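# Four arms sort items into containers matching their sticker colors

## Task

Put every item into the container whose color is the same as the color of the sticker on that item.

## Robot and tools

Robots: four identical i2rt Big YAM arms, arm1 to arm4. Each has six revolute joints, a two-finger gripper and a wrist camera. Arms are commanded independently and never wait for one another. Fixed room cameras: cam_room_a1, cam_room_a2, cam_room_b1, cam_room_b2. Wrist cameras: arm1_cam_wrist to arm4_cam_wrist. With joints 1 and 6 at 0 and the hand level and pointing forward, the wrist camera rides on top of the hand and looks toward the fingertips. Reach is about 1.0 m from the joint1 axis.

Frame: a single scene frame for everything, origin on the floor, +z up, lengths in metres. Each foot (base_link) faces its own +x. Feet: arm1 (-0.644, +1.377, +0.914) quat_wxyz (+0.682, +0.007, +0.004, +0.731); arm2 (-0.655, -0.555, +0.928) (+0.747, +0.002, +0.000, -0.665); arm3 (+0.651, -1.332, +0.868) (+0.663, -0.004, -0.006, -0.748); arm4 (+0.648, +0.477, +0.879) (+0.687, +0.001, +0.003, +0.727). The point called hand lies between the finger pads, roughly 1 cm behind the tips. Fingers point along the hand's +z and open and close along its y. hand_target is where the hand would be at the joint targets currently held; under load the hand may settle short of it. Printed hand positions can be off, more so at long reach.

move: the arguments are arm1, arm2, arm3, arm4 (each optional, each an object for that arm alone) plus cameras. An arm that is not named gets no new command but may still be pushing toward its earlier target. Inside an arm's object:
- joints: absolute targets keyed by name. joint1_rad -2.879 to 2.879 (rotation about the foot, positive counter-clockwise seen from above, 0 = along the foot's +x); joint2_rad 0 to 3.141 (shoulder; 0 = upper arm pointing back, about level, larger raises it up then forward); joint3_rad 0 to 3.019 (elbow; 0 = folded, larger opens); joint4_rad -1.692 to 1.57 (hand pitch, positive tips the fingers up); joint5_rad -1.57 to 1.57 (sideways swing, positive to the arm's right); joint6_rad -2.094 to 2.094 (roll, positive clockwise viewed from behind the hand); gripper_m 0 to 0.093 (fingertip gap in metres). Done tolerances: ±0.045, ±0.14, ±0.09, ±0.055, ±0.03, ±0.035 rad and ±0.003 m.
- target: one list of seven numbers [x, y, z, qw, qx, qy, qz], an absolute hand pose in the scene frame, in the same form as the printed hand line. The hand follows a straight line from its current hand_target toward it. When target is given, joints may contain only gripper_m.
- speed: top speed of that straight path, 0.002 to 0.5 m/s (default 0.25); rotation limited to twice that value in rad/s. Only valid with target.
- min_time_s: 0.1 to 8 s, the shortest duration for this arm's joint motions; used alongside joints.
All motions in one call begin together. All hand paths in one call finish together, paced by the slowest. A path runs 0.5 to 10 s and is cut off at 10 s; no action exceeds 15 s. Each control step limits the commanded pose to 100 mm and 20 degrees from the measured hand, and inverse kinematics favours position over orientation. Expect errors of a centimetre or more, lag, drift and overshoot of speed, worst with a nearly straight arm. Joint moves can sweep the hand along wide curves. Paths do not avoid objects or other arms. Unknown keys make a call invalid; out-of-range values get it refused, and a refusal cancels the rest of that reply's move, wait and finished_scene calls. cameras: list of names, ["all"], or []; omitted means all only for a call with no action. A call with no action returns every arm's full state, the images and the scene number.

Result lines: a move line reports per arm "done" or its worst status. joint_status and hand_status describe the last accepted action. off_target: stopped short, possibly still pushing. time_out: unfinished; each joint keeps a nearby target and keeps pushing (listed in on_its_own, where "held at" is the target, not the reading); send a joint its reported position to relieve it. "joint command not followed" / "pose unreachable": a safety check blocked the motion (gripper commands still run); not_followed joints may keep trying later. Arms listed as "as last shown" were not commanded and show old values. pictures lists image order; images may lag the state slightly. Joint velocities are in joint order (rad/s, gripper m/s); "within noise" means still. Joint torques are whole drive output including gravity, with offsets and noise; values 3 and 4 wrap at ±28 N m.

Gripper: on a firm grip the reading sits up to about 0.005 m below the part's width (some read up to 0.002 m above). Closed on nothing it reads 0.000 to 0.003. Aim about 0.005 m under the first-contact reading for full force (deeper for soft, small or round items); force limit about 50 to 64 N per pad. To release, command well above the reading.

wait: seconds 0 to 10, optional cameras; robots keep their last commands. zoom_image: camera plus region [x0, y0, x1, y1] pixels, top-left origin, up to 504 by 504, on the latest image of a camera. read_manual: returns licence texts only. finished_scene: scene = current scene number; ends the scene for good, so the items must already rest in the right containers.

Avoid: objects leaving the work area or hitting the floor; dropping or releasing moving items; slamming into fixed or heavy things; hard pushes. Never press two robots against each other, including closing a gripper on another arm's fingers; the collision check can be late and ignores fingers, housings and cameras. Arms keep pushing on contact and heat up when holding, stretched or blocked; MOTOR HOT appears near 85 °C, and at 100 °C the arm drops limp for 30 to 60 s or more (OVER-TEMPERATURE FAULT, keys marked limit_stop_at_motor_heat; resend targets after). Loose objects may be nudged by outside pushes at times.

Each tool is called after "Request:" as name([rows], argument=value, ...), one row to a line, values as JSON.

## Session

Request:
move()

Scene clock: 0.00 s.
Joint torques (N m): no reading
Motor temperatures (°C): arm1=[20 23 27 23 21 21 21] | arm2=[23 24 26 22 22 20 23] | arm3=[24 23 24 23 24 23 23] | arm4=[22 21 24 22 24 21 24]
Heat: arm1: hottest joint3_rad 27 °C; arm2: hottest joint3_rad 26 °C; arm3: hottest joint1_rad 24 °C; arm4: hottest joint3_rad 24 °C.
Joint velocities: within noise
arm1.joint_positions: joint1_rad=+0.263 joint2_rad=+0.618 joint3_rad=+1.332 joint4_rad=-1.526 joint5_rad=+0.156 joint6_rad=+0.460 gripper_m=+0.09396
arm1.joint_status: not commanded
arm1.hand: x=-0.6788 y=+1.5838 z=+1.3925 quat_wxyz=(-0.203, +0.587, -0.716, -0.320) (m; scene frame)
arm1.hand_target: x=-0.6782 y=+1.5828 z=+1.4055 quat_wxyz=(-0.208, +0.582, -0.712, -0.334) (m; scene frame)
arm1.hand_status: not commanded
arm2.joint_positions: joint1_rad=+0.198 joint2_rad=+0.629 joint3_rad=+1.395 joint4_rad=-1.573 joint5_rad=-0.167 joint6_rad=+0.724 gripper_m=+0.09396
arm2.joint_status: not commanded
arm2.hand: x=-0.5668 y=-0.7391 z=+1.4233 quat_wxyz=(-0.378, -0.757, -0.533, +0.021) (m; scene frame)
arm2.hand_target: x=-0.5674 y=-0.7376 z=+1.4323 quat_wxyz=(-0.388, -0.753, -0.531, +0.025) (m; scene frame)
arm2.hand_status: not commanded
arm3.joint_positions: joint1_rad=-0.202 joint2_rad=+0.637 joint3_rad=+1.395 joint4_rad=-1.253 joint5_rad=-0.141 joint6_rad=+0.009 gripper_m=+0.09396
arm3.joint_status: not commanded
arm3.hand: x=+0.5932 y=-1.5705 z=+1.4269 quat_wxyz=(-0.354, -0.674, -0.524, +0.381) (m; scene frame)
arm3.hand_target: x=+0.5940 y=-1.5678 z=+1.4382 quat_wxyz=(-0.361, -0.668, -0.521, +0.391) (m; scene frame)
arm3.hand_status: not commanded
arm4.joint_positions: joint1_rad=+0.128 joint2_rad=+0.641 joint3_rad=+1.438 joint4_rad=-1.415 joint5_rad=-0.180 joint6_rad=-0.624 gripper_m=+0.09396
arm4.joint_status: not commanded
arm4.hand: x=+0.5789 y=+0.6954 z=+1.4214 quat_wxyz=(-0.341, +0.837, -0.292, -0.314) (m; scene frame)
arm4.hand_target: x=+0.5794 y=+0.6929 z=+1.4323 quat_wxyz=(-0.351, +0.831, -0.289, -0.319) (m; scene frame)
arm4.hand_status: not commanded
pictures: arm1_cam_wrist, arm2_cam_wrist, arm3_cam_wrist, arm4_cam_wrist, cam_room_a1, cam_room_a2, cam_room_b1, cam_room_b2
Images, in order (width x height): arm1_cam_wrist 672x504, arm2_cam_wrist 672x504, arm3_cam_wrist 672x504, arm4_cam_wrist 672x504, cam_room_a1 672x504, cam_room_a2 672x504, cam_room_b1 672x504, cam_room_b2 672x504.

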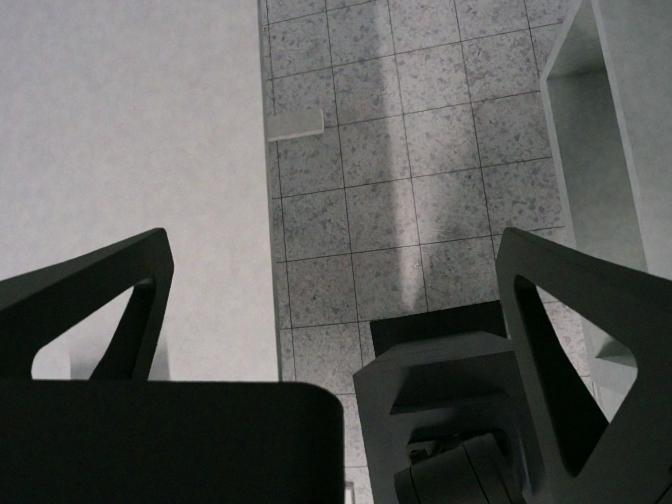

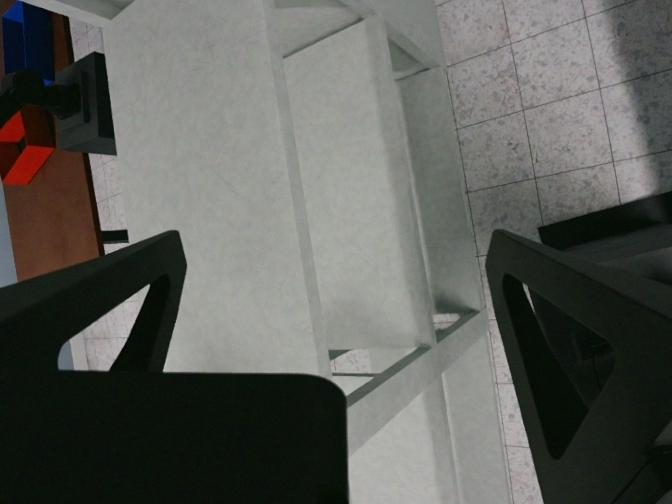

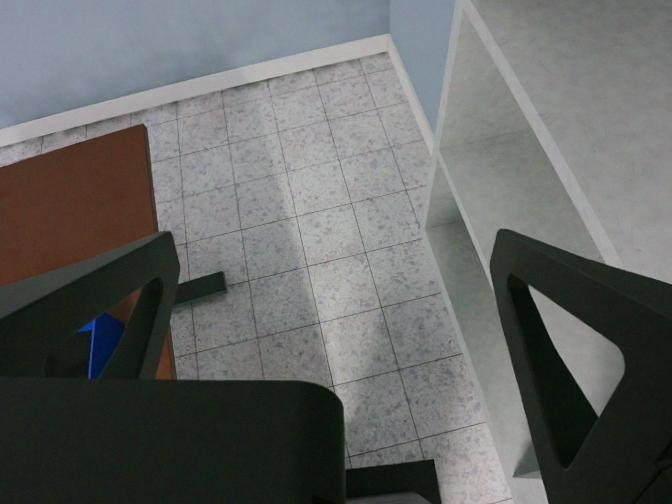

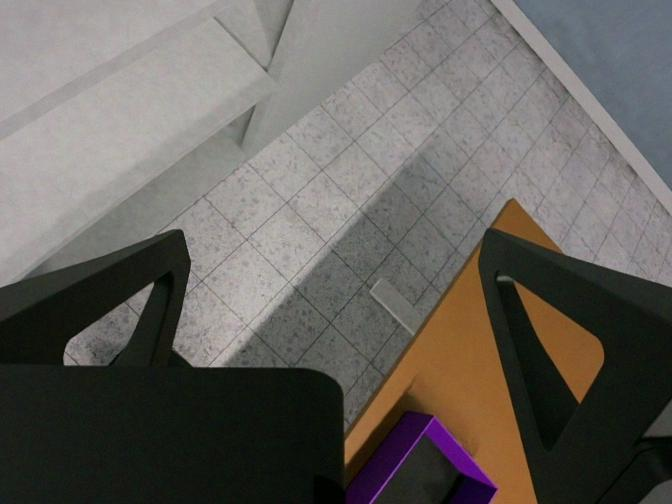

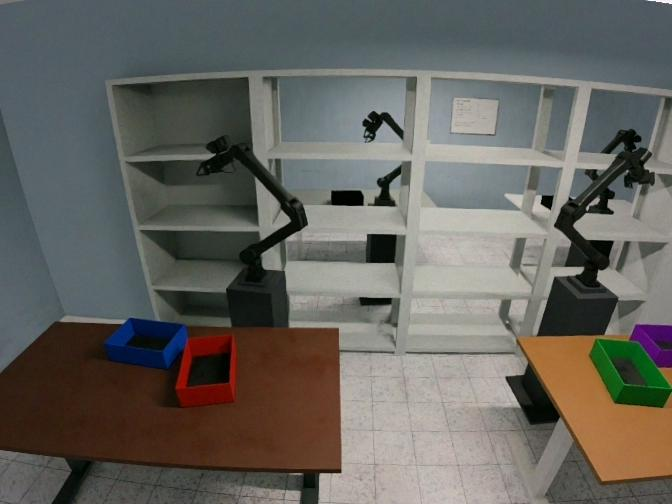

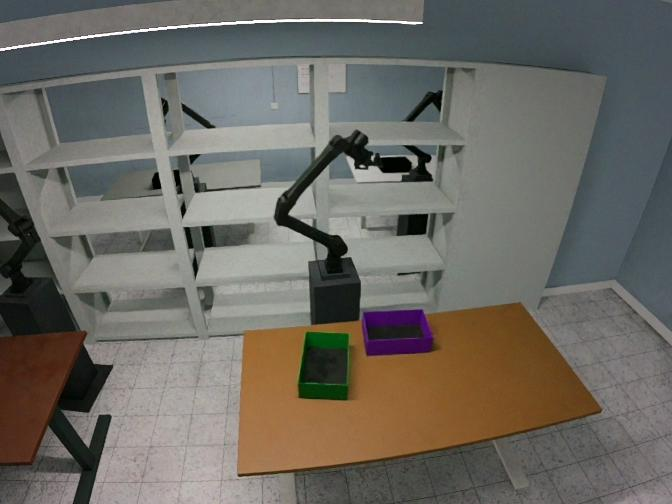

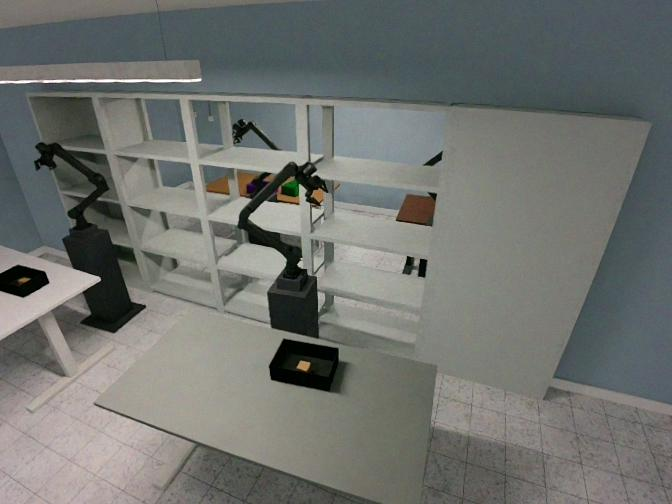

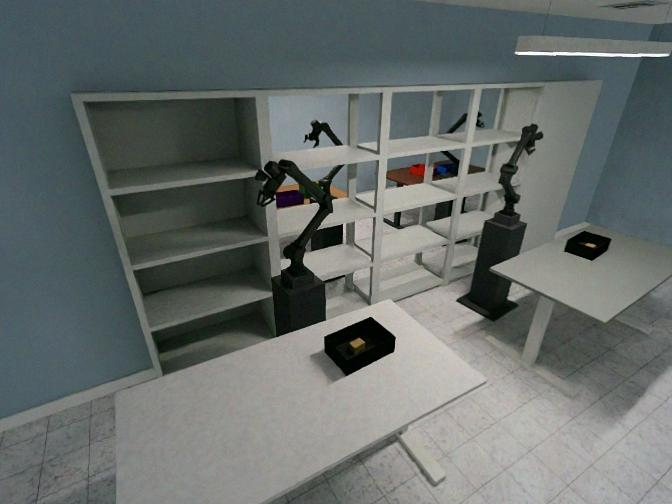

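Request:
move(arm1={"joints":{"joint1_rad":1.9,"joint2_rad":0.65,"joint3_rad":1.43,"joint4_rad":-1.4,"joint5_rad":0,"joint6_rad":0},"min_time_s":3}, arm2={"joints":{"joint1_rad":-1.5,"joint2_rad":0.65,"joint3_rad":1.43,"joint4_rad":-1.4,"joint5_rad":0,"joint6_rad":0},"min_time_s":3}, arm3={"joints":{"joint1_rad":1.6,"joint2_rad":0.65,"joint3_rad":1.43,"joint4_rad":-1.4,"joint5_rad":0,"joint6_rad":0},"min_time_s":3}, arm4={"joints":{"joint1_rad":-1.5,"joint2_rad":0.65,"joint3_rad":1.43,"joint4_rad":-1.4,"joint5_rad":0,"joint6_rad":0},"min_time_s":3}, cameras=["arm1_cam_wrist","arm2_cam_wrist","arm3_cam_wrist","arm4_cam_wrist","cam_room_b1","cam_room_b2"])

Request:
zoom_image(camera="arm1_cam_wrist", region=[280, 100, 500, 265])

Request:
zoom_image(camera="arm2_cam_wrist", region=[180, 120, 400, 285])

Request:
zoom_image(camera="cam_room_b1", region=[250, 320, 370, 410])

Request:
zoom_image(camera="cam_room_b2", region=[300, 300, 420, 390])

Scene clock: 10.73 s.
Joint torques (N m): arm1=[-1.2 4.72 14.15 2.37 0.01 -0.03] | arm2=[0.32 1.32 12.3 3.18 0.12 -0.08] | arm3=[1.9 2.26 10.85 1.28 0.13 -0.12] | arm4=[0.79 2.61 7.08 1.8 0.18 0.18]
Motor temperatures (°C): arm1=[20 23 29 23 21 21 21] | arm2=[23 24 27 22 22 20 23] | arm3=[24 23 24 23 24 23 23] | arm4=[22 21 26 22 24 21 24]
Heat: arm1: hottest joint3_rad 29 °C; arm2: hottest joint3_rad 27 °C; arm3: hottest joint1_rad 24 °C; arm4: hottest joint3_rad 26 °C.
move: arm1 done; arm2 done; arm3 done; arm4 done
Joint velocities: within noise
arm1.joint_positions: joint1_rad=+1.893 joint2_rad=+0.638 joint3_rad=+1.375 joint4_rad=-1.419 joint5_rad=+0.001 joint6_rad=+0.008 gripper_m=+0.09397
arm1.joint_status: all done
arm1.hand: x=-0.8517 y=+1.2876 z=+1.4282 quat_wxyz=(+0.082, +0.883, +0.173, -0.428) (m; scene frame)
arm1.hand_target: x=-0.8519 y=+1.2853 z=+1.4554 quat_wxyz=(+0.088, +0.868, +0.177, -0.455) (m; scene frame)
arm1.hand_status: not commanded
arm2.joint_positions: joint1_rad=-1.496 joint2_rad=+0.639 joint3_rad=+1.395 joint4_rad=-1.420 joint5_rad=-0.003 joint6_rad=+0.015 gripper_m=+0.09397
arm2.joint_status: all done
arm2.hand: x=-0.8832 y=-0.6012 z=+1.4476 quat_wxyz=(-0.045, -0.896, -0.081, +0.435) (m; scene frame)
arm2.hand_target: x=-0.8869 y=-0.6004 z=+1.4658 quat_wxyz=(-0.041, -0.886, -0.084, +0.455) (m; scene frame)
arm2.hand_status: not commanded
arm3.joint_positions: joint1_rad=+1.589 joint2_rad=+0.641 joint3_rad=+1.395 joint4_rad=-1.393 joint5_rad=-0.003 joint6_rad=+0.007 gripper_m=+0.09397
arm3.joint_status: all done
arm3.hand: x=+0.8855 y=-1.3485 z=+1.3932 quat_wxyz=(-0.450, -0.045, -0.892, +0.026) (m; scene frame)
arm3.hand_target: x=+0.8841 y=-1.3461 z=+1.4063 quat_wxyz=(-0.458, -0.038, -0.888, +0.027) (m; scene frame)
arm3.hand_status: not commanded
arm4.joint_positions: joint1_rad=-1.497 joint2_rad=+0.641 joint3_rad=+1.432 joint4_rad=-1.415 joint5_rad=-0.003 joint6_rad=-0.014 gripper_m=+0.09397
arm4.joint_status: all done
arm4.hand: x=+0.8772 y=+0.5089 z=+1.4163 quat_wxyz=(-0.453, +0.065, -0.889, -0.026) (m; scene frame)
arm4.hand_target: x=+0.8835 y=+0.5085 z=+1.4162 quat_wxyz=(-0.455, +0.057, -0.888, -0.028) (m; scene frame)
arm4.hand_status: not commanded
pictures: arm1_cam_wrist, arm2_cam_wrist, arm3_cam_wrist, arm4_cam_wrist, cam_room_b1, cam_room_b2
Images, in order (width x height): arm1_cam_wrist 672x504, arm2_cam_wrist 672x504, arm3_cam_wrist 672x504, arm4_cam_wrist 672x504, cam_room_b1 672x504, cam_room_b2 672x504.

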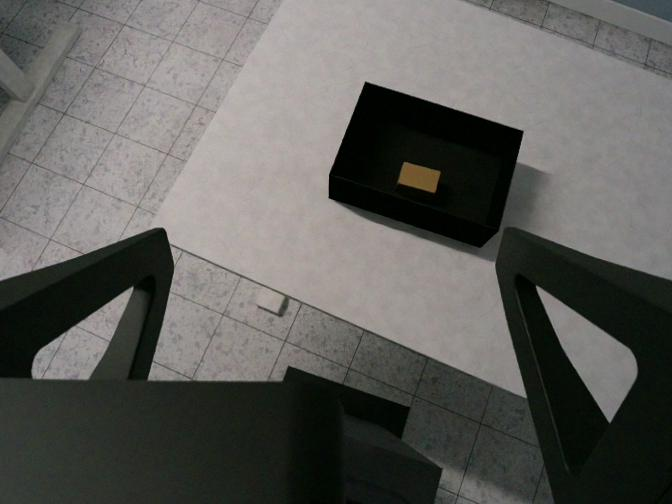

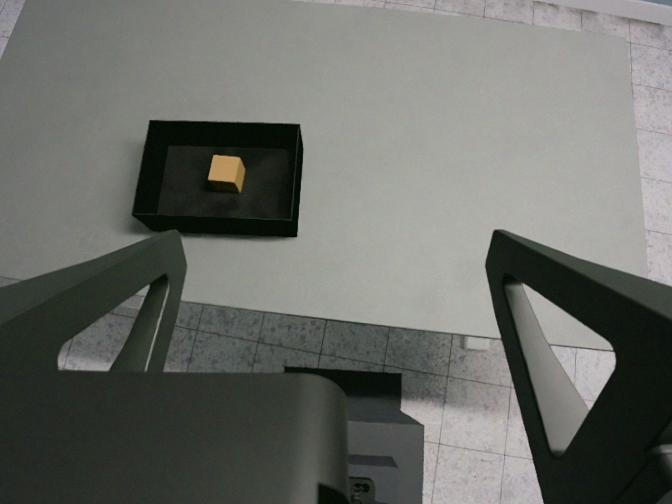

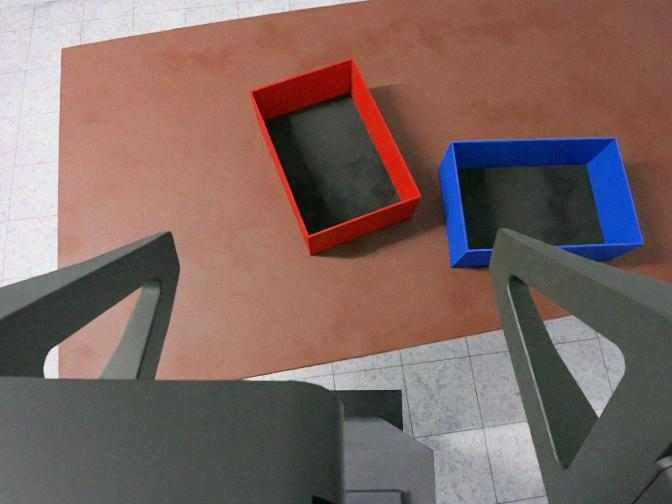

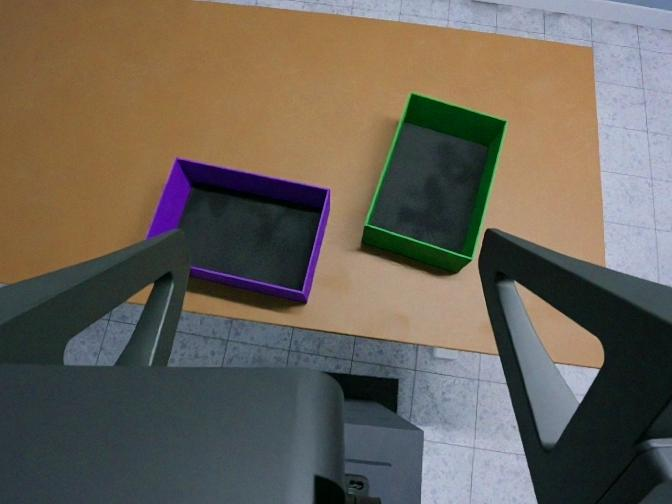

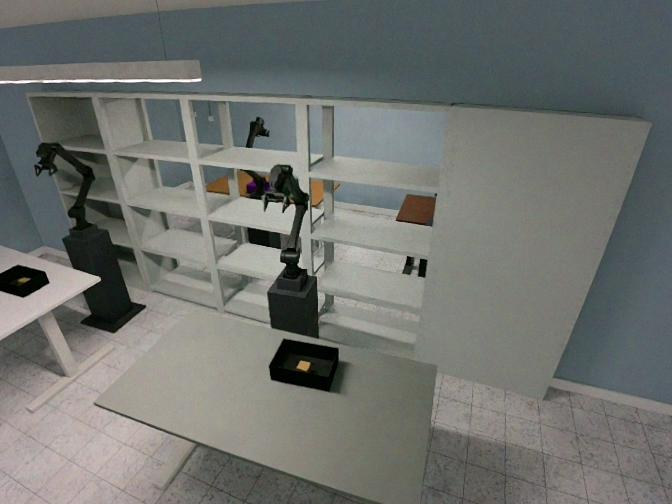

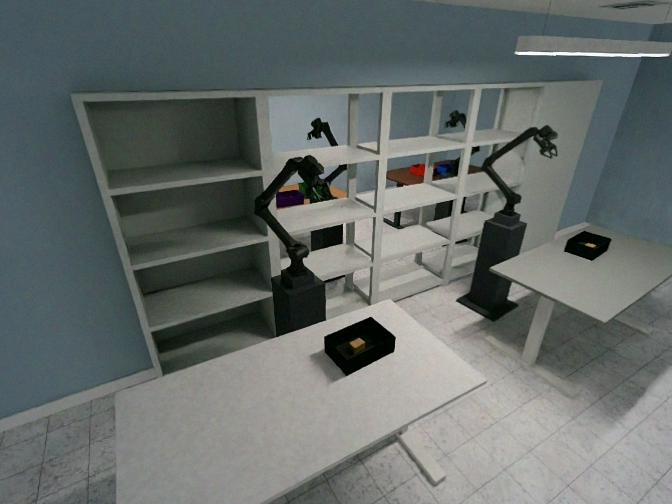

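Scaled by 2.291.

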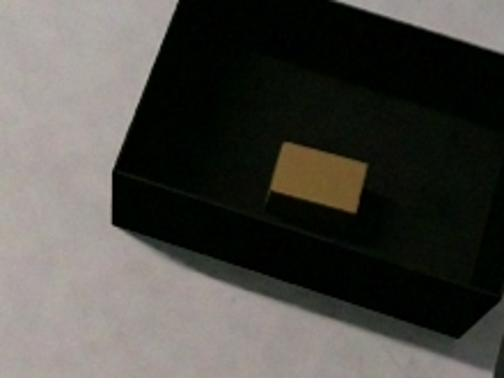

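Scaled by 2.291.

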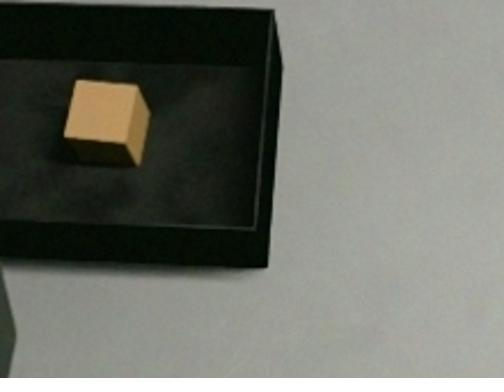

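Scaled by 4.200.

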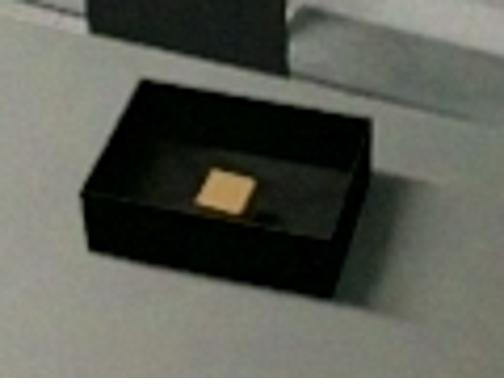

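Scaled by 4.200.

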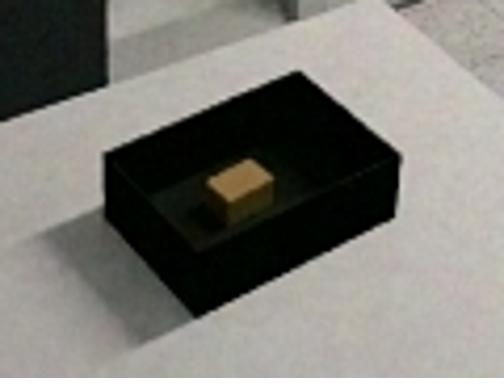

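Request:
move(arm1={"target":[-1.165,1.330,0.93,-0.0142,-0.9742,-0.0638,0.2159],"speed":0.25}, arm2={"target":[-1.146,-0.895,0.93,-0.0132,-0.9744,-0.0596,0.2160],"speed":0.25}, cameras=["arm1_cam_wrist","arm2_cam_wrist"])

Scene clock: 34.20 s.
Joint torques (N m): arm1=[-2.84 -10.87 12.52 1.61 0.06 0.12] | arm2=[1.38 -17.61 12.7 1.8 0.08 0.22] | arm3=[2.02 2.2 10.88 1.29 0.14 -0.12] | arm4=[0.56 2.49 7.15 1.76 0.18 0.2]
Motor temperatures (°C): arm1=[20 23 31 23 21 21 21] | arm2=[23 24 30 22 22 20 23] | arm3=[24 23 26 23 24 23 23] | arm4=[22 22 28 22 24 21 24]
Heat: arm1: hottest joint3_rad 31 °C; arm2: hottest joint3_rad 30 °C; arm3: hottest joint3_rad 26 °C; arm4: hottest joint3_rad 28 °C.
move: arm1 off_target; arm2 off_target
Joint velocities: within noise
arm1.joint_positions: joint1_rad=+1.596 joint2_rad=+1.710 joint3_rad=+0.910 joint4_rad=-0.414 joint5_rad=-0.026 joint6_rad=-0.050 gripper_m=+0.09397
arm1.joint_status: not commanded
arm1.hand: x=-1.1353 y=+1.3270 z=+0.9110 quat_wxyz=(+0.015, +0.980, +0.073, -0.184) (m; scene frame)
arm1.hand_target: x=-1.1634 y=+1.3302 z=+0.9311 quat_wxyz=(+0.014, +0.974, +0.064, -0.216) (m; scene frame)
arm1.hand_status: off_target (0.035 m and 3.9 deg from the pose sent, 0.590 m and 30.4 deg at the start)
arm2.joint_positions: joint1_rad=-1.026 joint2_rad=+1.877 joint3_rad=+1.169 joint4_rad=-0.526 joint5_rad=+0.224 joint6_rad=+0.491 gripper_m=+0.09397
arm2.joint_status: not commanded
arm2.hand: x=-1.1300 y=-0.8756 z=+0.9190 quat_wxyz=(+0.003, -0.978, -0.065, +0.199) (m; scene frame)
arm2.hand_target: x=-1.1449 y=-0.8944 z=+0.9306 quat_wxyz=(-0.013, -0.974, -0.060, +0.216) (m; scene frame)
arm2.hand_status: off_target (0.027 m and 2.8 deg from the pose sent, 0.651 m and 27.0 deg at the start)
arm3, arm4: as last shown
pictures: arm1_cam_wrist, arm2_cam_wrist
Images, in order (width x height): arm1_cam_wrist 672x504, arm2_cam_wrist 672x504.

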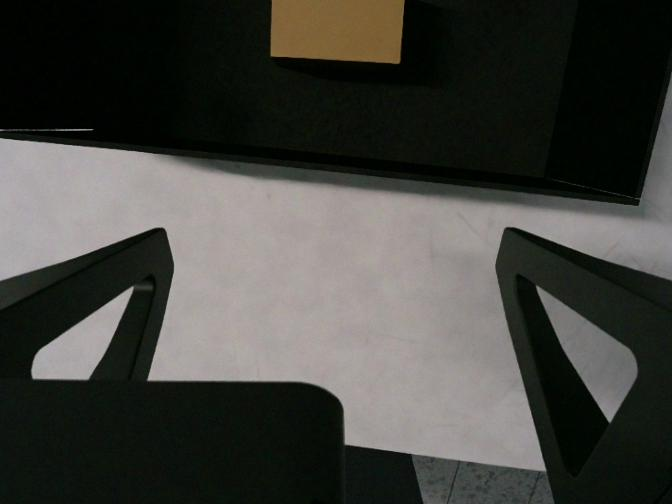

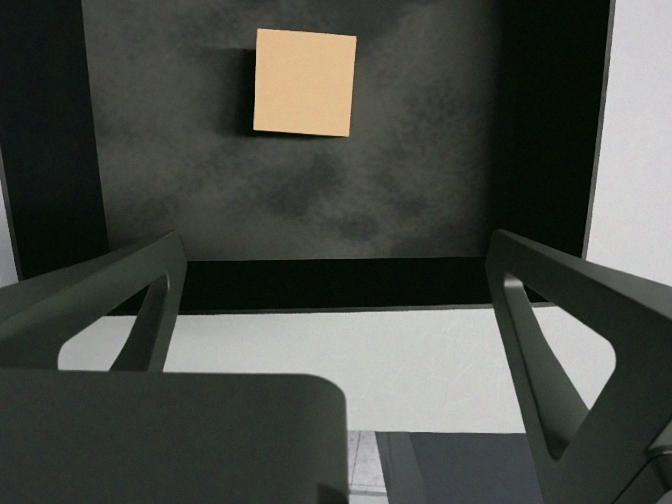

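Request:
move(arm1={"target":[-1.252,1.317,0.81,-0.0113,-0.9749,-0.0511,0.2161],"speed":0.15}, arm2={"target":[-1.204,-0.920,0.82,-0.0057,-0.9760,-0.0256,0.2163],"speed":0.15}, cameras=["arm1_cam_wrist","arm2_cam_wrist"])

Scene clock: 46.07 s.
Joint torques (N m): arm1=[-1.26 -14.68 10.73 1.59 0.12 0.08] | arm2=[-0.03 -19.78 11.79 1.96 0.42 0.2] | arm3=[2.02 2.26 10.88 1.26 0.13 -0.11] | arm4=[0.5 2.37 7.09 1.65 0.18 0.16]
Motor temperatures (°C): arm1=[20 23 31 23 21 21 21] | arm2=[23 24 32 22 22 20 23] | arm3=[24 23 26 23 24 23 23] | arm4=[22 22 28 22 24 21 24]
Heat: arm1: hottest joint3_rad 31 °C; arm2: hottest joint3_rad 32 °C; arm3: hottest joint3_rad 26 °C; arm4: hottest joint3_rad 28 °C.
move: arm1 off_target; arm2 off_target
Joint velocities: within noise
arm1.joint_positions: joint1_rad=+1.596 joint2_rad=+2.113 joint3_rad=+1.153 joint4_rad=-0.241 joint5_rad=-0.009 joint6_rad=-0.012 gripper_m=+0.09397
arm1.joint_status: not commanded
arm1.hand: x=-1.2274 y=+1.3217 z=+0.7991 quat_wxyz=(+0.010, +0.980, +0.053, -0.192) (m; scene frame)
arm1.hand_target: x=-1.2509 y=+1.3170 z=+0.8108 quat_wxyz=(+0.012, +0.975, +0.051, -0.216) (m; scene frame)
arm1.hand_status: off_target (0.027 m and 2.9 deg from the pose sent, 0.155 m and 4.5 deg at the start)
arm2.joint_positions: joint1_rad=-1.028 joint2_rad=+2.181 joint3_rad=+1.366 joint4_rad=-0.416 joint5_rad=+0.235 joint6_rad=+0.538 gripper_m=+0.09397
arm2.joint_status: not commanded
arm2.hand: x=-1.1838 y=-0.9135 z=+0.8207 quat_wxyz=(+0.002, -0.978, -0.040, +0.203) (m; scene frame)
arm2.hand_target: x=-1.2032 y=-0.9195 z=+0.8207 quat_wxyz=(-0.006, -0.976, -0.026, +0.216) (m; scene frame)
arm2.hand_status: off_target (0.021 m and 2.4 deg from the pose sent, 0.131 m and 5.1 deg at the start)
arm3, arm4: as last shown
pictures: arm1_cam_wrist, arm2_cam_wrist
Images, in order (width x height): arm1_cam_wrist 672x504, arm2_cam_wrist 672x504.

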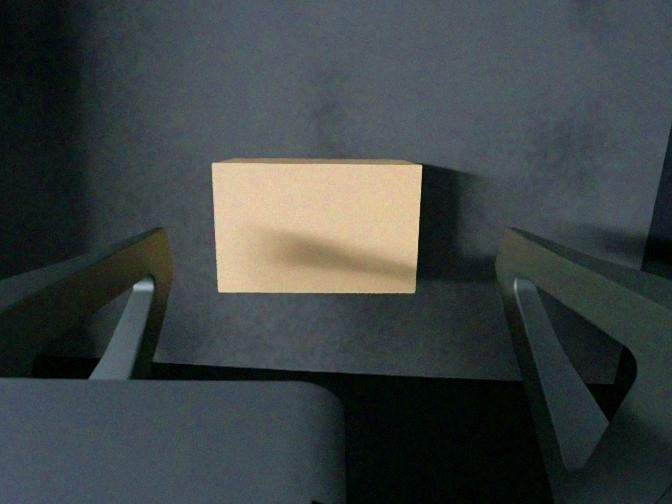

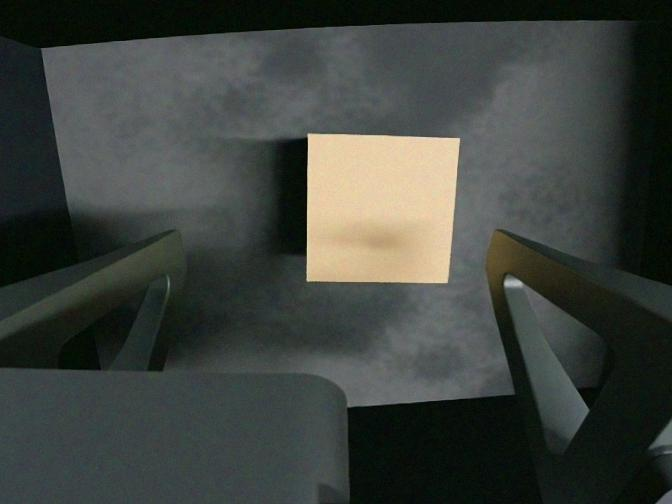

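Request:
move(arm1={"target":[-1.252,1.311,0.766,-0.0113,-0.9749,-0.0511,0.2161],"speed":0.09}, arm2={"target":[-1.2085,-0.9035,0.775,-0.0028,-0.9762,-0.0128,0.2164],"speed":0.09}, cameras=["arm1_cam_wrist","arm2_cam_wrist"])

Scene clock: 58.50 s.
Joint torques (N m): arm1=[-0.44 -14.8 9.77 1.66 0.09 0.14] | arm2=[0.32 -19.78 10.58 2.07 0.4 0.21] | arm3=[1.9 2.14 10.86 1.28 0.13 -0.11] | arm4=[0.73 2.32 7.06 1.85 0.19 0.19]
Motor temperatures (°C): arm1=[20 24 33 23 21 21 21] | arm2=[23 25 32 22 22 20 23] | arm3=[24 23 27 23 24 23 23] | arm4=[22 22 29 22 24 21 24]
Heat: arm1: hottest joint3_rad 33 °C; arm2: hottest joint3_rad 32 °C; arm3: hottest joint3_rad 27 °C; arm4: hottest joint3_rad 29 °C.
move: arm1 off_target; arm2 off_target
Joint velocities: within noise
arm1.joint_positions: joint1_rad=+1.601 joint2_rad=+2.206 joint3_rad=+1.168 joint4_rad=-0.158 joint5_rad=-0.004 joint6_rad=-0.001 gripper_m=+0.09397
arm1.joint_status: not commanded
arm1.hand: x=-1.2293 y=+1.3194 z=+0.7583 quat_wxyz=(+0.010, +0.980, +0.050, -0.194) (m; scene frame)
arm1.hand_target: x=-1.2510 y=+1.3109 z=+0.7667 quat_wxyz=(+0.012, +0.975, +0.051, -0.216) (m; scene frame)
arm1.hand_status: off_target (0.025 m and 2.6 deg from the pose sent, 0.043 m and 2.9 deg at the start)
arm2.joint_positions: joint1_rad=-1.056 joint2_rad=+2.260 joint3_rad=+1.366 joint4_rad=-0.333 joint5_rad=+0.236 joint6_rad=+0.541 gripper_m=+0.09397
arm2.joint_status: not commanded
arm2.hand: x=-1.1926 y=-0.8975 z=+0.7787 quat_wxyz=(+0.004, -0.978, -0.025, +0.205) (m; scene frame)
arm2.hand_target: x=-1.2079 y=-0.9030 z=+0.7754 quat_wxyz=(-0.003, -0.976, -0.013, +0.216) (m; scene frame)
arm2.hand_status: off_target (0.017 m and 2.1 deg from the pose sent, 0.053 m and 3.5 deg at the start)
arm3, arm4: as last shown
pictures: arm1_cam_wrist, arm2_cam_wrist
Images, in order (width x height): arm1_cam_wrist 672x504, arm2_cam_wrist 672x504.

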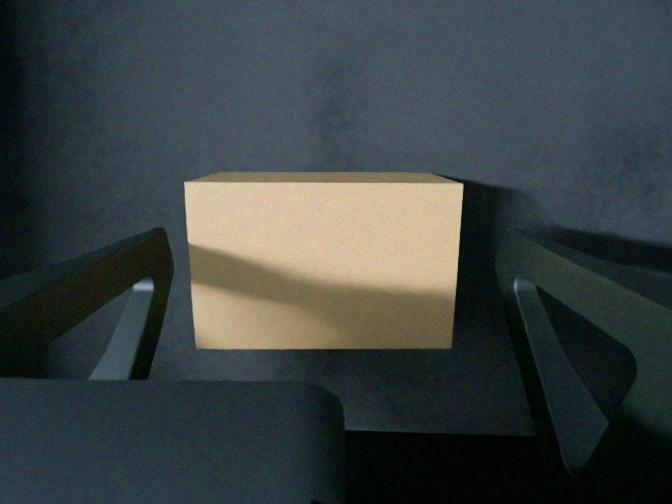

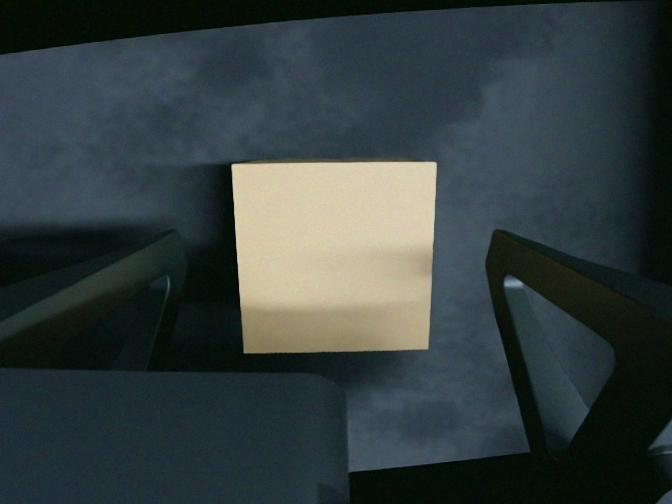

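Request:
move(arm1={"joints":{"gripper_m":0.058}}, arm2={"joints":{"gripper_m":0.038}}, cameras=["arm1_cam_wrist","arm2_cam_wrist"])

Request:
move(arm1={"target":[-1.18,1.325,1.04,-0.0113,-0.9749,-0.0511,0.2161],"speed":0.2}, arm2={"target":[-1.16,-0.885,1.04,-0.0028,-0.9762,-0.0128,0.2164],"speed":0.2}, cameras=["arm1_cam_wrist","arm2_cam_wrist","cam_room_b1","cam_room_b2"])

Request:
zoom_image(camera="cam_room_b1", region=[200, 230, 380, 410])

Request:
zoom_image(camera="cam_room_b2", region=[280, 230, 400, 350])

Request:
zoom_image(camera="cam_room_b1", region=[0, 170, 120, 290])

Request:
zoom_image(camera="cam_room_b2", region=[520, 180, 640, 300])

Scene clock: 71.07 s.
Joint torques (N m): arm1=[-0.97 -15.15 9.65 1.61 0.09 0.03] | arm2=[0.38 -20.01 10.56 2 0.38 0.21] | arm3=[2.02 1.9 10.86 1.29 0.13 -0.12] | arm4=[0.56 2.37 7.08 1.69 0.21 0.19]
Motor temperatures (°C): arm1=[20 24 32 23 21 21 21] | arm2=[23 26 32 22 22 20 23] | arm3=[24 23 27 23 24 23 23] | arm4=[22 22 29 22 24 21 24]
Heat: arm1: hottest joint3_rad 32 °C; arm2: hottest joint3_rad 32 °C; arm3: hottest joint3_rad 27 °C; arm4: hottest joint3_rad 29 °C.
move: arm1 off_target; arm2 off_target
Joint velocities: within noise
arm1.joint_positions: joint1_rad=+1.601 joint2_rad=+2.206 joint3_rad=+1.168 joint4_rad=-0.157 joint5_rad=-0.004 joint6_rad=-0.001 gripper_m=+0.06844
arm1.joint_status: gripper_m off_target (ended at +0.06847, target +0.05800)
arm1.hand: x=-1.2294 y=+1.3194 z=+0.7583 quat_wxyz=(+0.009, +0.980, +0.050, -0.194) (m; scene frame)
arm1.hand_target: x=-1.2510 y=+1.3110 z=+0.7668 quat_wxyz=(+0.012, +0.975, +0.051, -0.216) (m; scene frame)
arm1.hand_status: not commanded
arm2.joint_positions: joint1_rad=-1.056 joint2_rad=+2.260 joint3_rad=+1.366 joint4_rad=-0.332 joint5_rad=+0.236 joint6_rad=+0.541 gripper_m=+0.05300
arm2.joint_status: gripper_m off_target (ended at +0.05302, target +0.03800)
arm2.hand: x=-1.1927 y=-0.8975 z=+0.7788 quat_wxyz=(+0.004, -0.978, -0.024, +0.205) (m; scene frame)
arm2.hand_target: x=-1.2079 y=-0.9030 z=+0.7754 quat_wxyz=(-0.003, -0.976, -0.013, +0.216) (m; scene frame)
arm2.hand_status: not commanded
arm3, arm4: as last shown
pictures: arm1_cam_wrist, arm2_cam_wrist
Images, in order (width x height): arm1_cam_wrist 672x504, arm2_cam_wrist 672x504.

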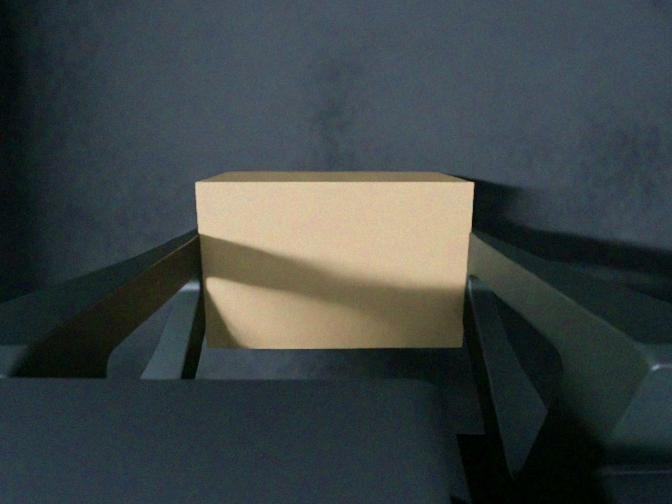

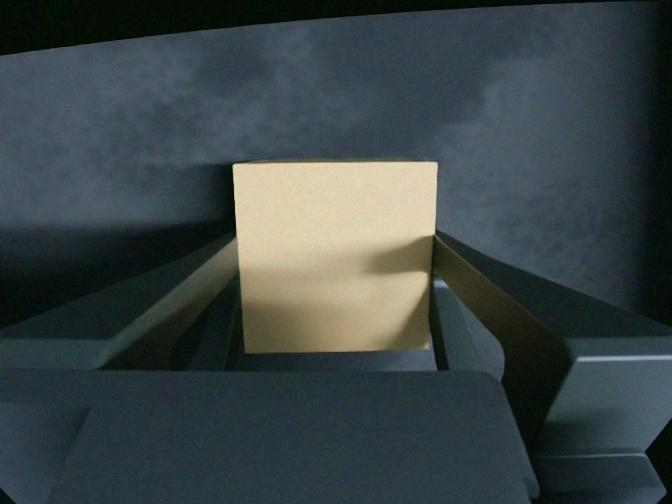

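Scene clock: 73.13 s.
Joint torques (N m): arm1=[-2.55 -11.34 13.5 0.77 -0.09 -0.06] | arm2=[1.44 -18.96 12.77 0.91 0.44 0.21] | arm3=[2.08 2.14 10.84 1.32 0.13 -0.11] | arm4=[0.5 2.78 6.97 1.68 0.17 0.16]
Motor temperatures (°C): arm1=[20 25 32 23 21 21 21] | arm2=[23 26 32 22 22 20 23] | arm3=[24 23 27 23 24 23 23] | arm4=[22 22 29 22 24 21 24]
Heat: arm1: hottest joint3_rad 32 °C; arm2: hottest joint3_rad 32 °C; arm3: hottest joint3_rad 27 °C; arm4: hottest joint3_rad 29 °C.
move: arm1 off_target; arm2 off_target
Joint velocities: within noise
arm1.joint_positions: joint1_rad=+1.601 joint2_rad=+1.590 joint3_rad=+1.097 joint4_rad=-0.697 joint5_rad=-0.006 joint6_rad=-0.001 gripper_m=+0.06845
arm1.joint_status: not commanded
arm1.hand: x=-1.1653 y=+1.3244 z=+1.0191 quat_wxyz=(+0.010, +0.979, +0.050, -0.197) (m; scene frame)
arm1.hand_target: x=-1.1792 y=+1.3252 z=+1.0402 quat_wxyz=(+0.011, +0.975, +0.051, -0.216) (m; scene frame)
arm1.hand_status: off_target (0.026 m and 2.3 deg from the pose sent, 0.286 m and 2.6 deg at the start)
arm2.joint_positions: joint1_rad=-1.047 joint2_rad=+1.769 joint3_rad=+1.338 joint4_rad=-0.795 joint5_rad=+0.244 joint6_rad=+0.563 gripper_m=+0.05300
arm2.joint_status: not commanded
arm2.hand: x=-1.1551 y=-0.8756 z=+1.0261 quat_wxyz=(+0.004, -0.978, -0.017, +0.207) (m; scene frame)
arm2.hand_target: x=-1.1597 y=-0.8848 z=+1.0401 quat_wxyz=(-0.003, -0.976, -0.013, +0.217) (m; scene frame)
arm2.hand_status: off_target (0.017 m and 1.5 deg from the pose sent, 0.263 m and 2.0 deg at the start)
arm3, arm4: as last shown
pictures: arm1_cam_wrist, arm2_cam_wrist, cam_room_b1, cam_room_b2
Images, in order (width x height): arm1_cam_wrist 672x504, arm2_cam_wrist 672x504, cam_room_b1 672x504, cam_room_b2 672x504.

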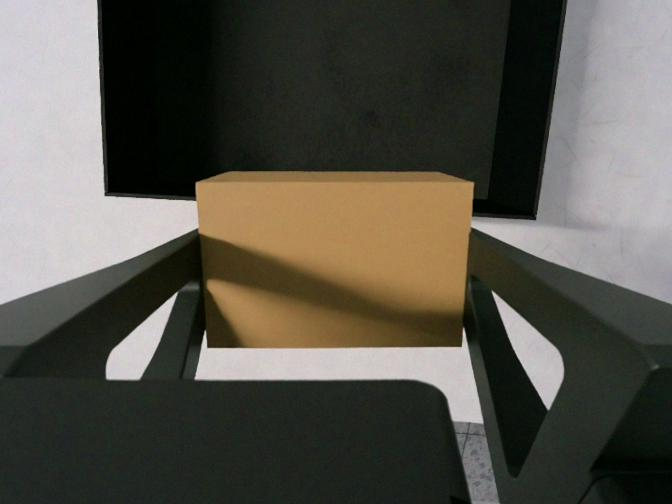

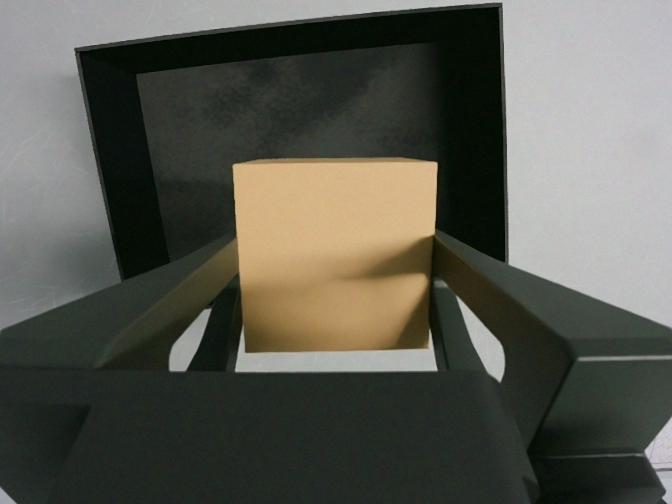

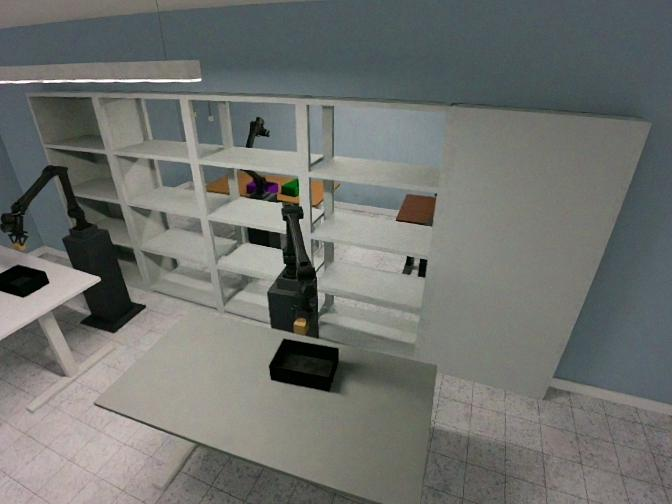

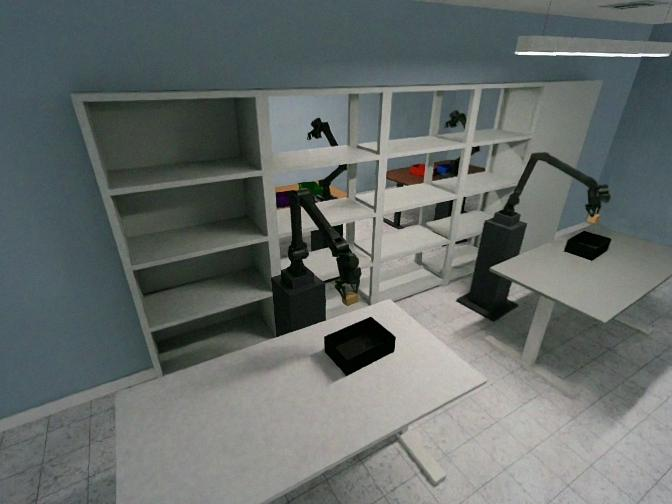

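Scaled by 2.800.

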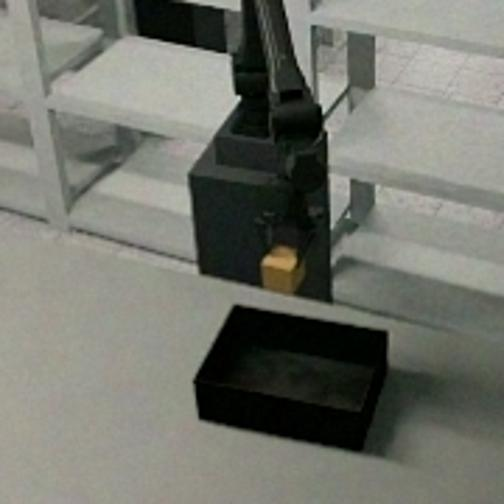

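Scaled by 4.200.

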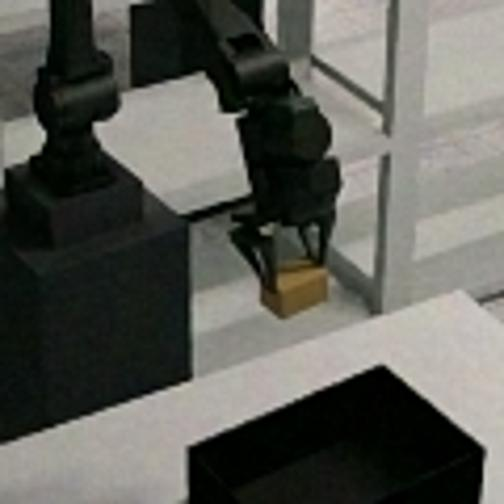

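Scaled by 4.200.

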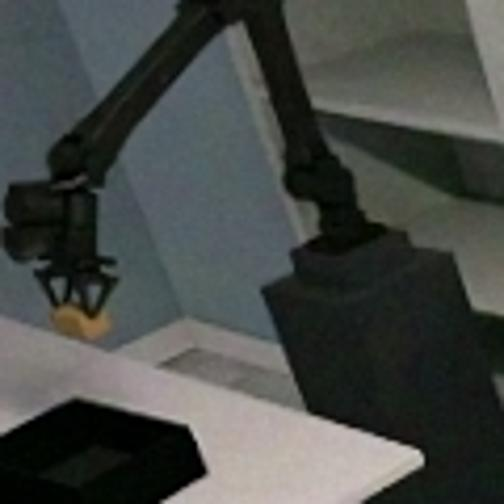

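Scaled by 4.200.

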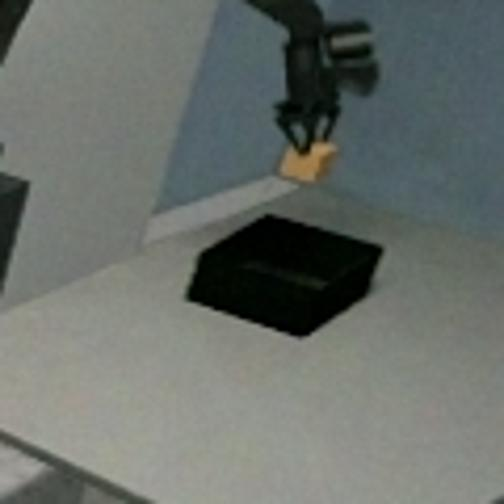

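Request:
move(arm1={"joints":{"joint2_rad":0.65,"joint3_rad":1.43,"joint4_rad":-0.55,"joint5_rad":0,"joint6_rad":0},"min_time_s":2.5}, arm2={"joints":{"joint1_rad":-1.4,"joint2_rad":0.65,"joint3_rad":1.43,"joint4_rad":-0.55,"joint5_rad":0,"joint6_rad":0},"min_time_s":2.5}, cameras=["cam_room_b1","cam_room_b2"])

Request:
zoom_image(camera="cam_room_b1", region=[230, 100, 390, 220])

Request:
zoom_image(camera="cam_room_b2", region=[240, 100, 400, 220])

Request:
zoom_image(camera="cam_room_b1", region=[0, 90, 160, 210])

Request:
zoom_image(camera="cam_room_b2", region=[460, 80, 620, 200])

Scene clock: 87.23 s.
Joint torques (N m): arm1=[-1.79 3.66 12.59 2.24 0.08 0.03] | arm2=[0.09 0.67 12.7 3.25 -0.17 -0.06] | arm3=[2.02 2.26 10.85 1.25 0.13 -0.12] | arm4=[0.85 2.73 6.99 1.83 0.2 0.17]
Motor temperatures (°C): arm1=[20 24 34 23 21 21 22] | arm2=[23 26 33 22 22 20 23] | arm3=[24 23 28 23 24 23 23] | arm4=[22 22 30 22 24 21 24]
Heat: arm1: hottest joint3_rad 34 °C; arm2: hottest joint3_rad 33 °C; arm3: hottest joint3_rad 28 °C; arm4: hottest joint3_rad 30 °C.
move: arm1 done; arm2 done
Joint velocities: within noise
arm1.joint_positions: joint1_rad=+1.601 joint2_rad=+0.642 joint3_rad=+1.393 joint4_rad=-0.567 joint5_rad=-0.002 joint6_rad=-0.001 gripper_m=+0.06845
arm1.joint_status: all done
arm1.hand: x=-0.9137 y=+1.3475 z=+1.6358 quat_wxyz=(+0.037, +0.632, +0.034, -0.773) (m; scene frame)
arm1.hand_target: x=-0.9057 y=+1.3499 z=+1.6570 quat_wxyz=(+0.036, +0.614, +0.031, -0.788) (m; scene frame)
arm1.hand_status: not commanded
arm2.joint_positions: joint1_rad=-1.392 joint2_rad=+0.643 joint3_rad=+1.393 joint4_rad=-0.569 joint5_rad=+0.003 joint6_rad=+0.015 gripper_m=+0.05300
arm2.joint_status: all done
arm2.hand: x=-0.9275 y=-0.6392 z=+1.6440 quat_wxyz=(-0.117, -0.635, -0.090, +0.758) (m; scene frame)
arm2.hand_target: x=-0.9199 y=-0.6352 z=+1.6663 quat_wxyz=(-0.112, -0.616, -0.090, +0.775) (m; scene frame)
arm2.hand_status: not commanded
arm3, arm4: as last shown
pictures: cam_room_b1, cam_room_b2
Images, in order (width x height): cam_room_b1 672x504, cam_room_b2 672x504.

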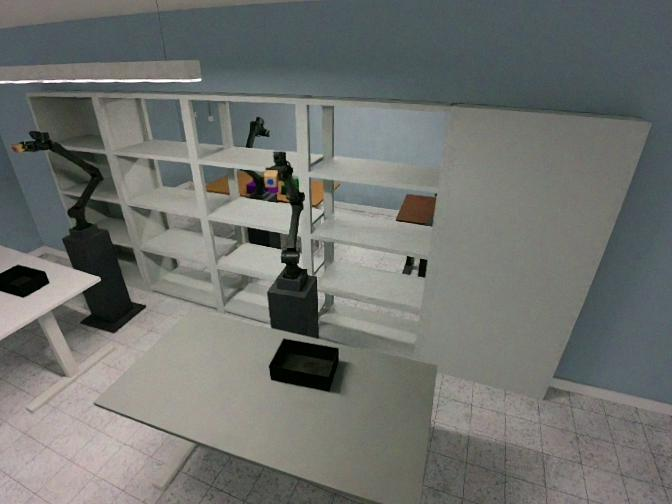

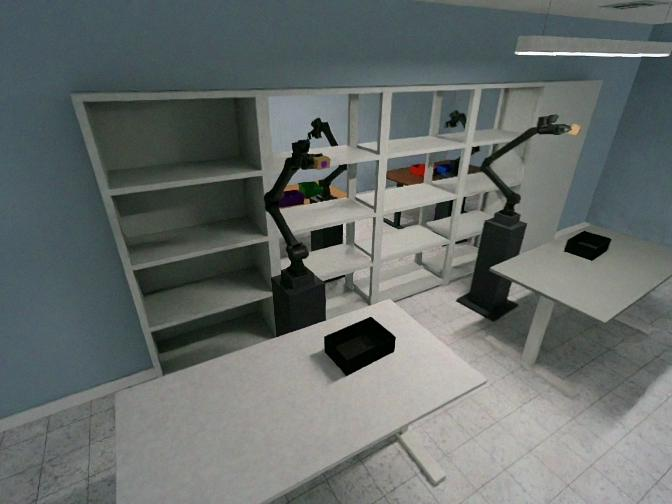

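Scaled by 3.150.

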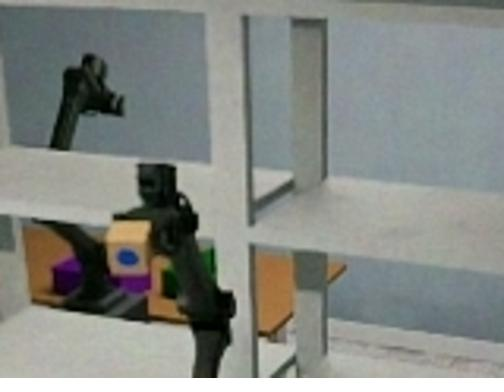

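Scaled by 3.150.

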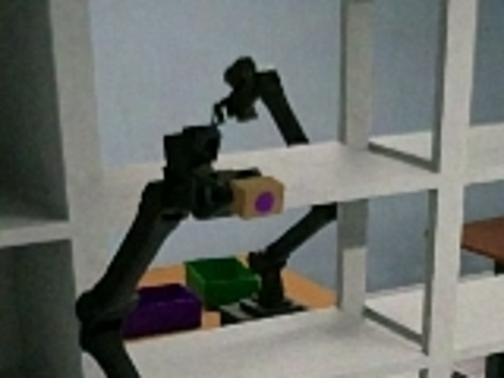

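Scaled by 3.150.

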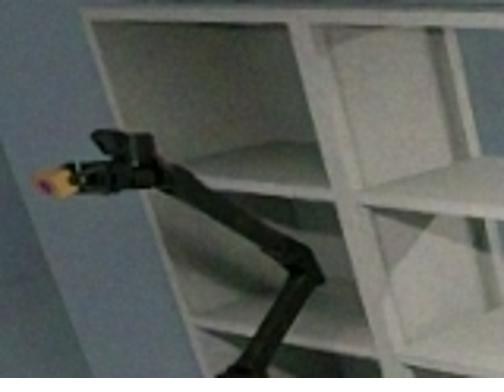

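Scaled by 3.150.

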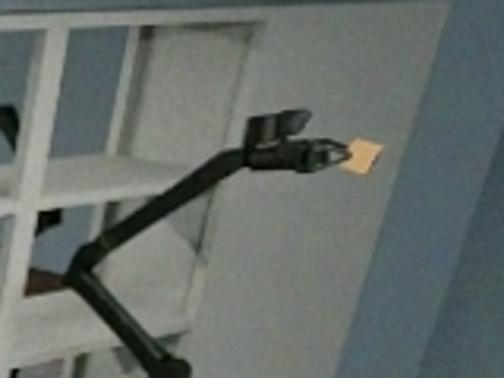

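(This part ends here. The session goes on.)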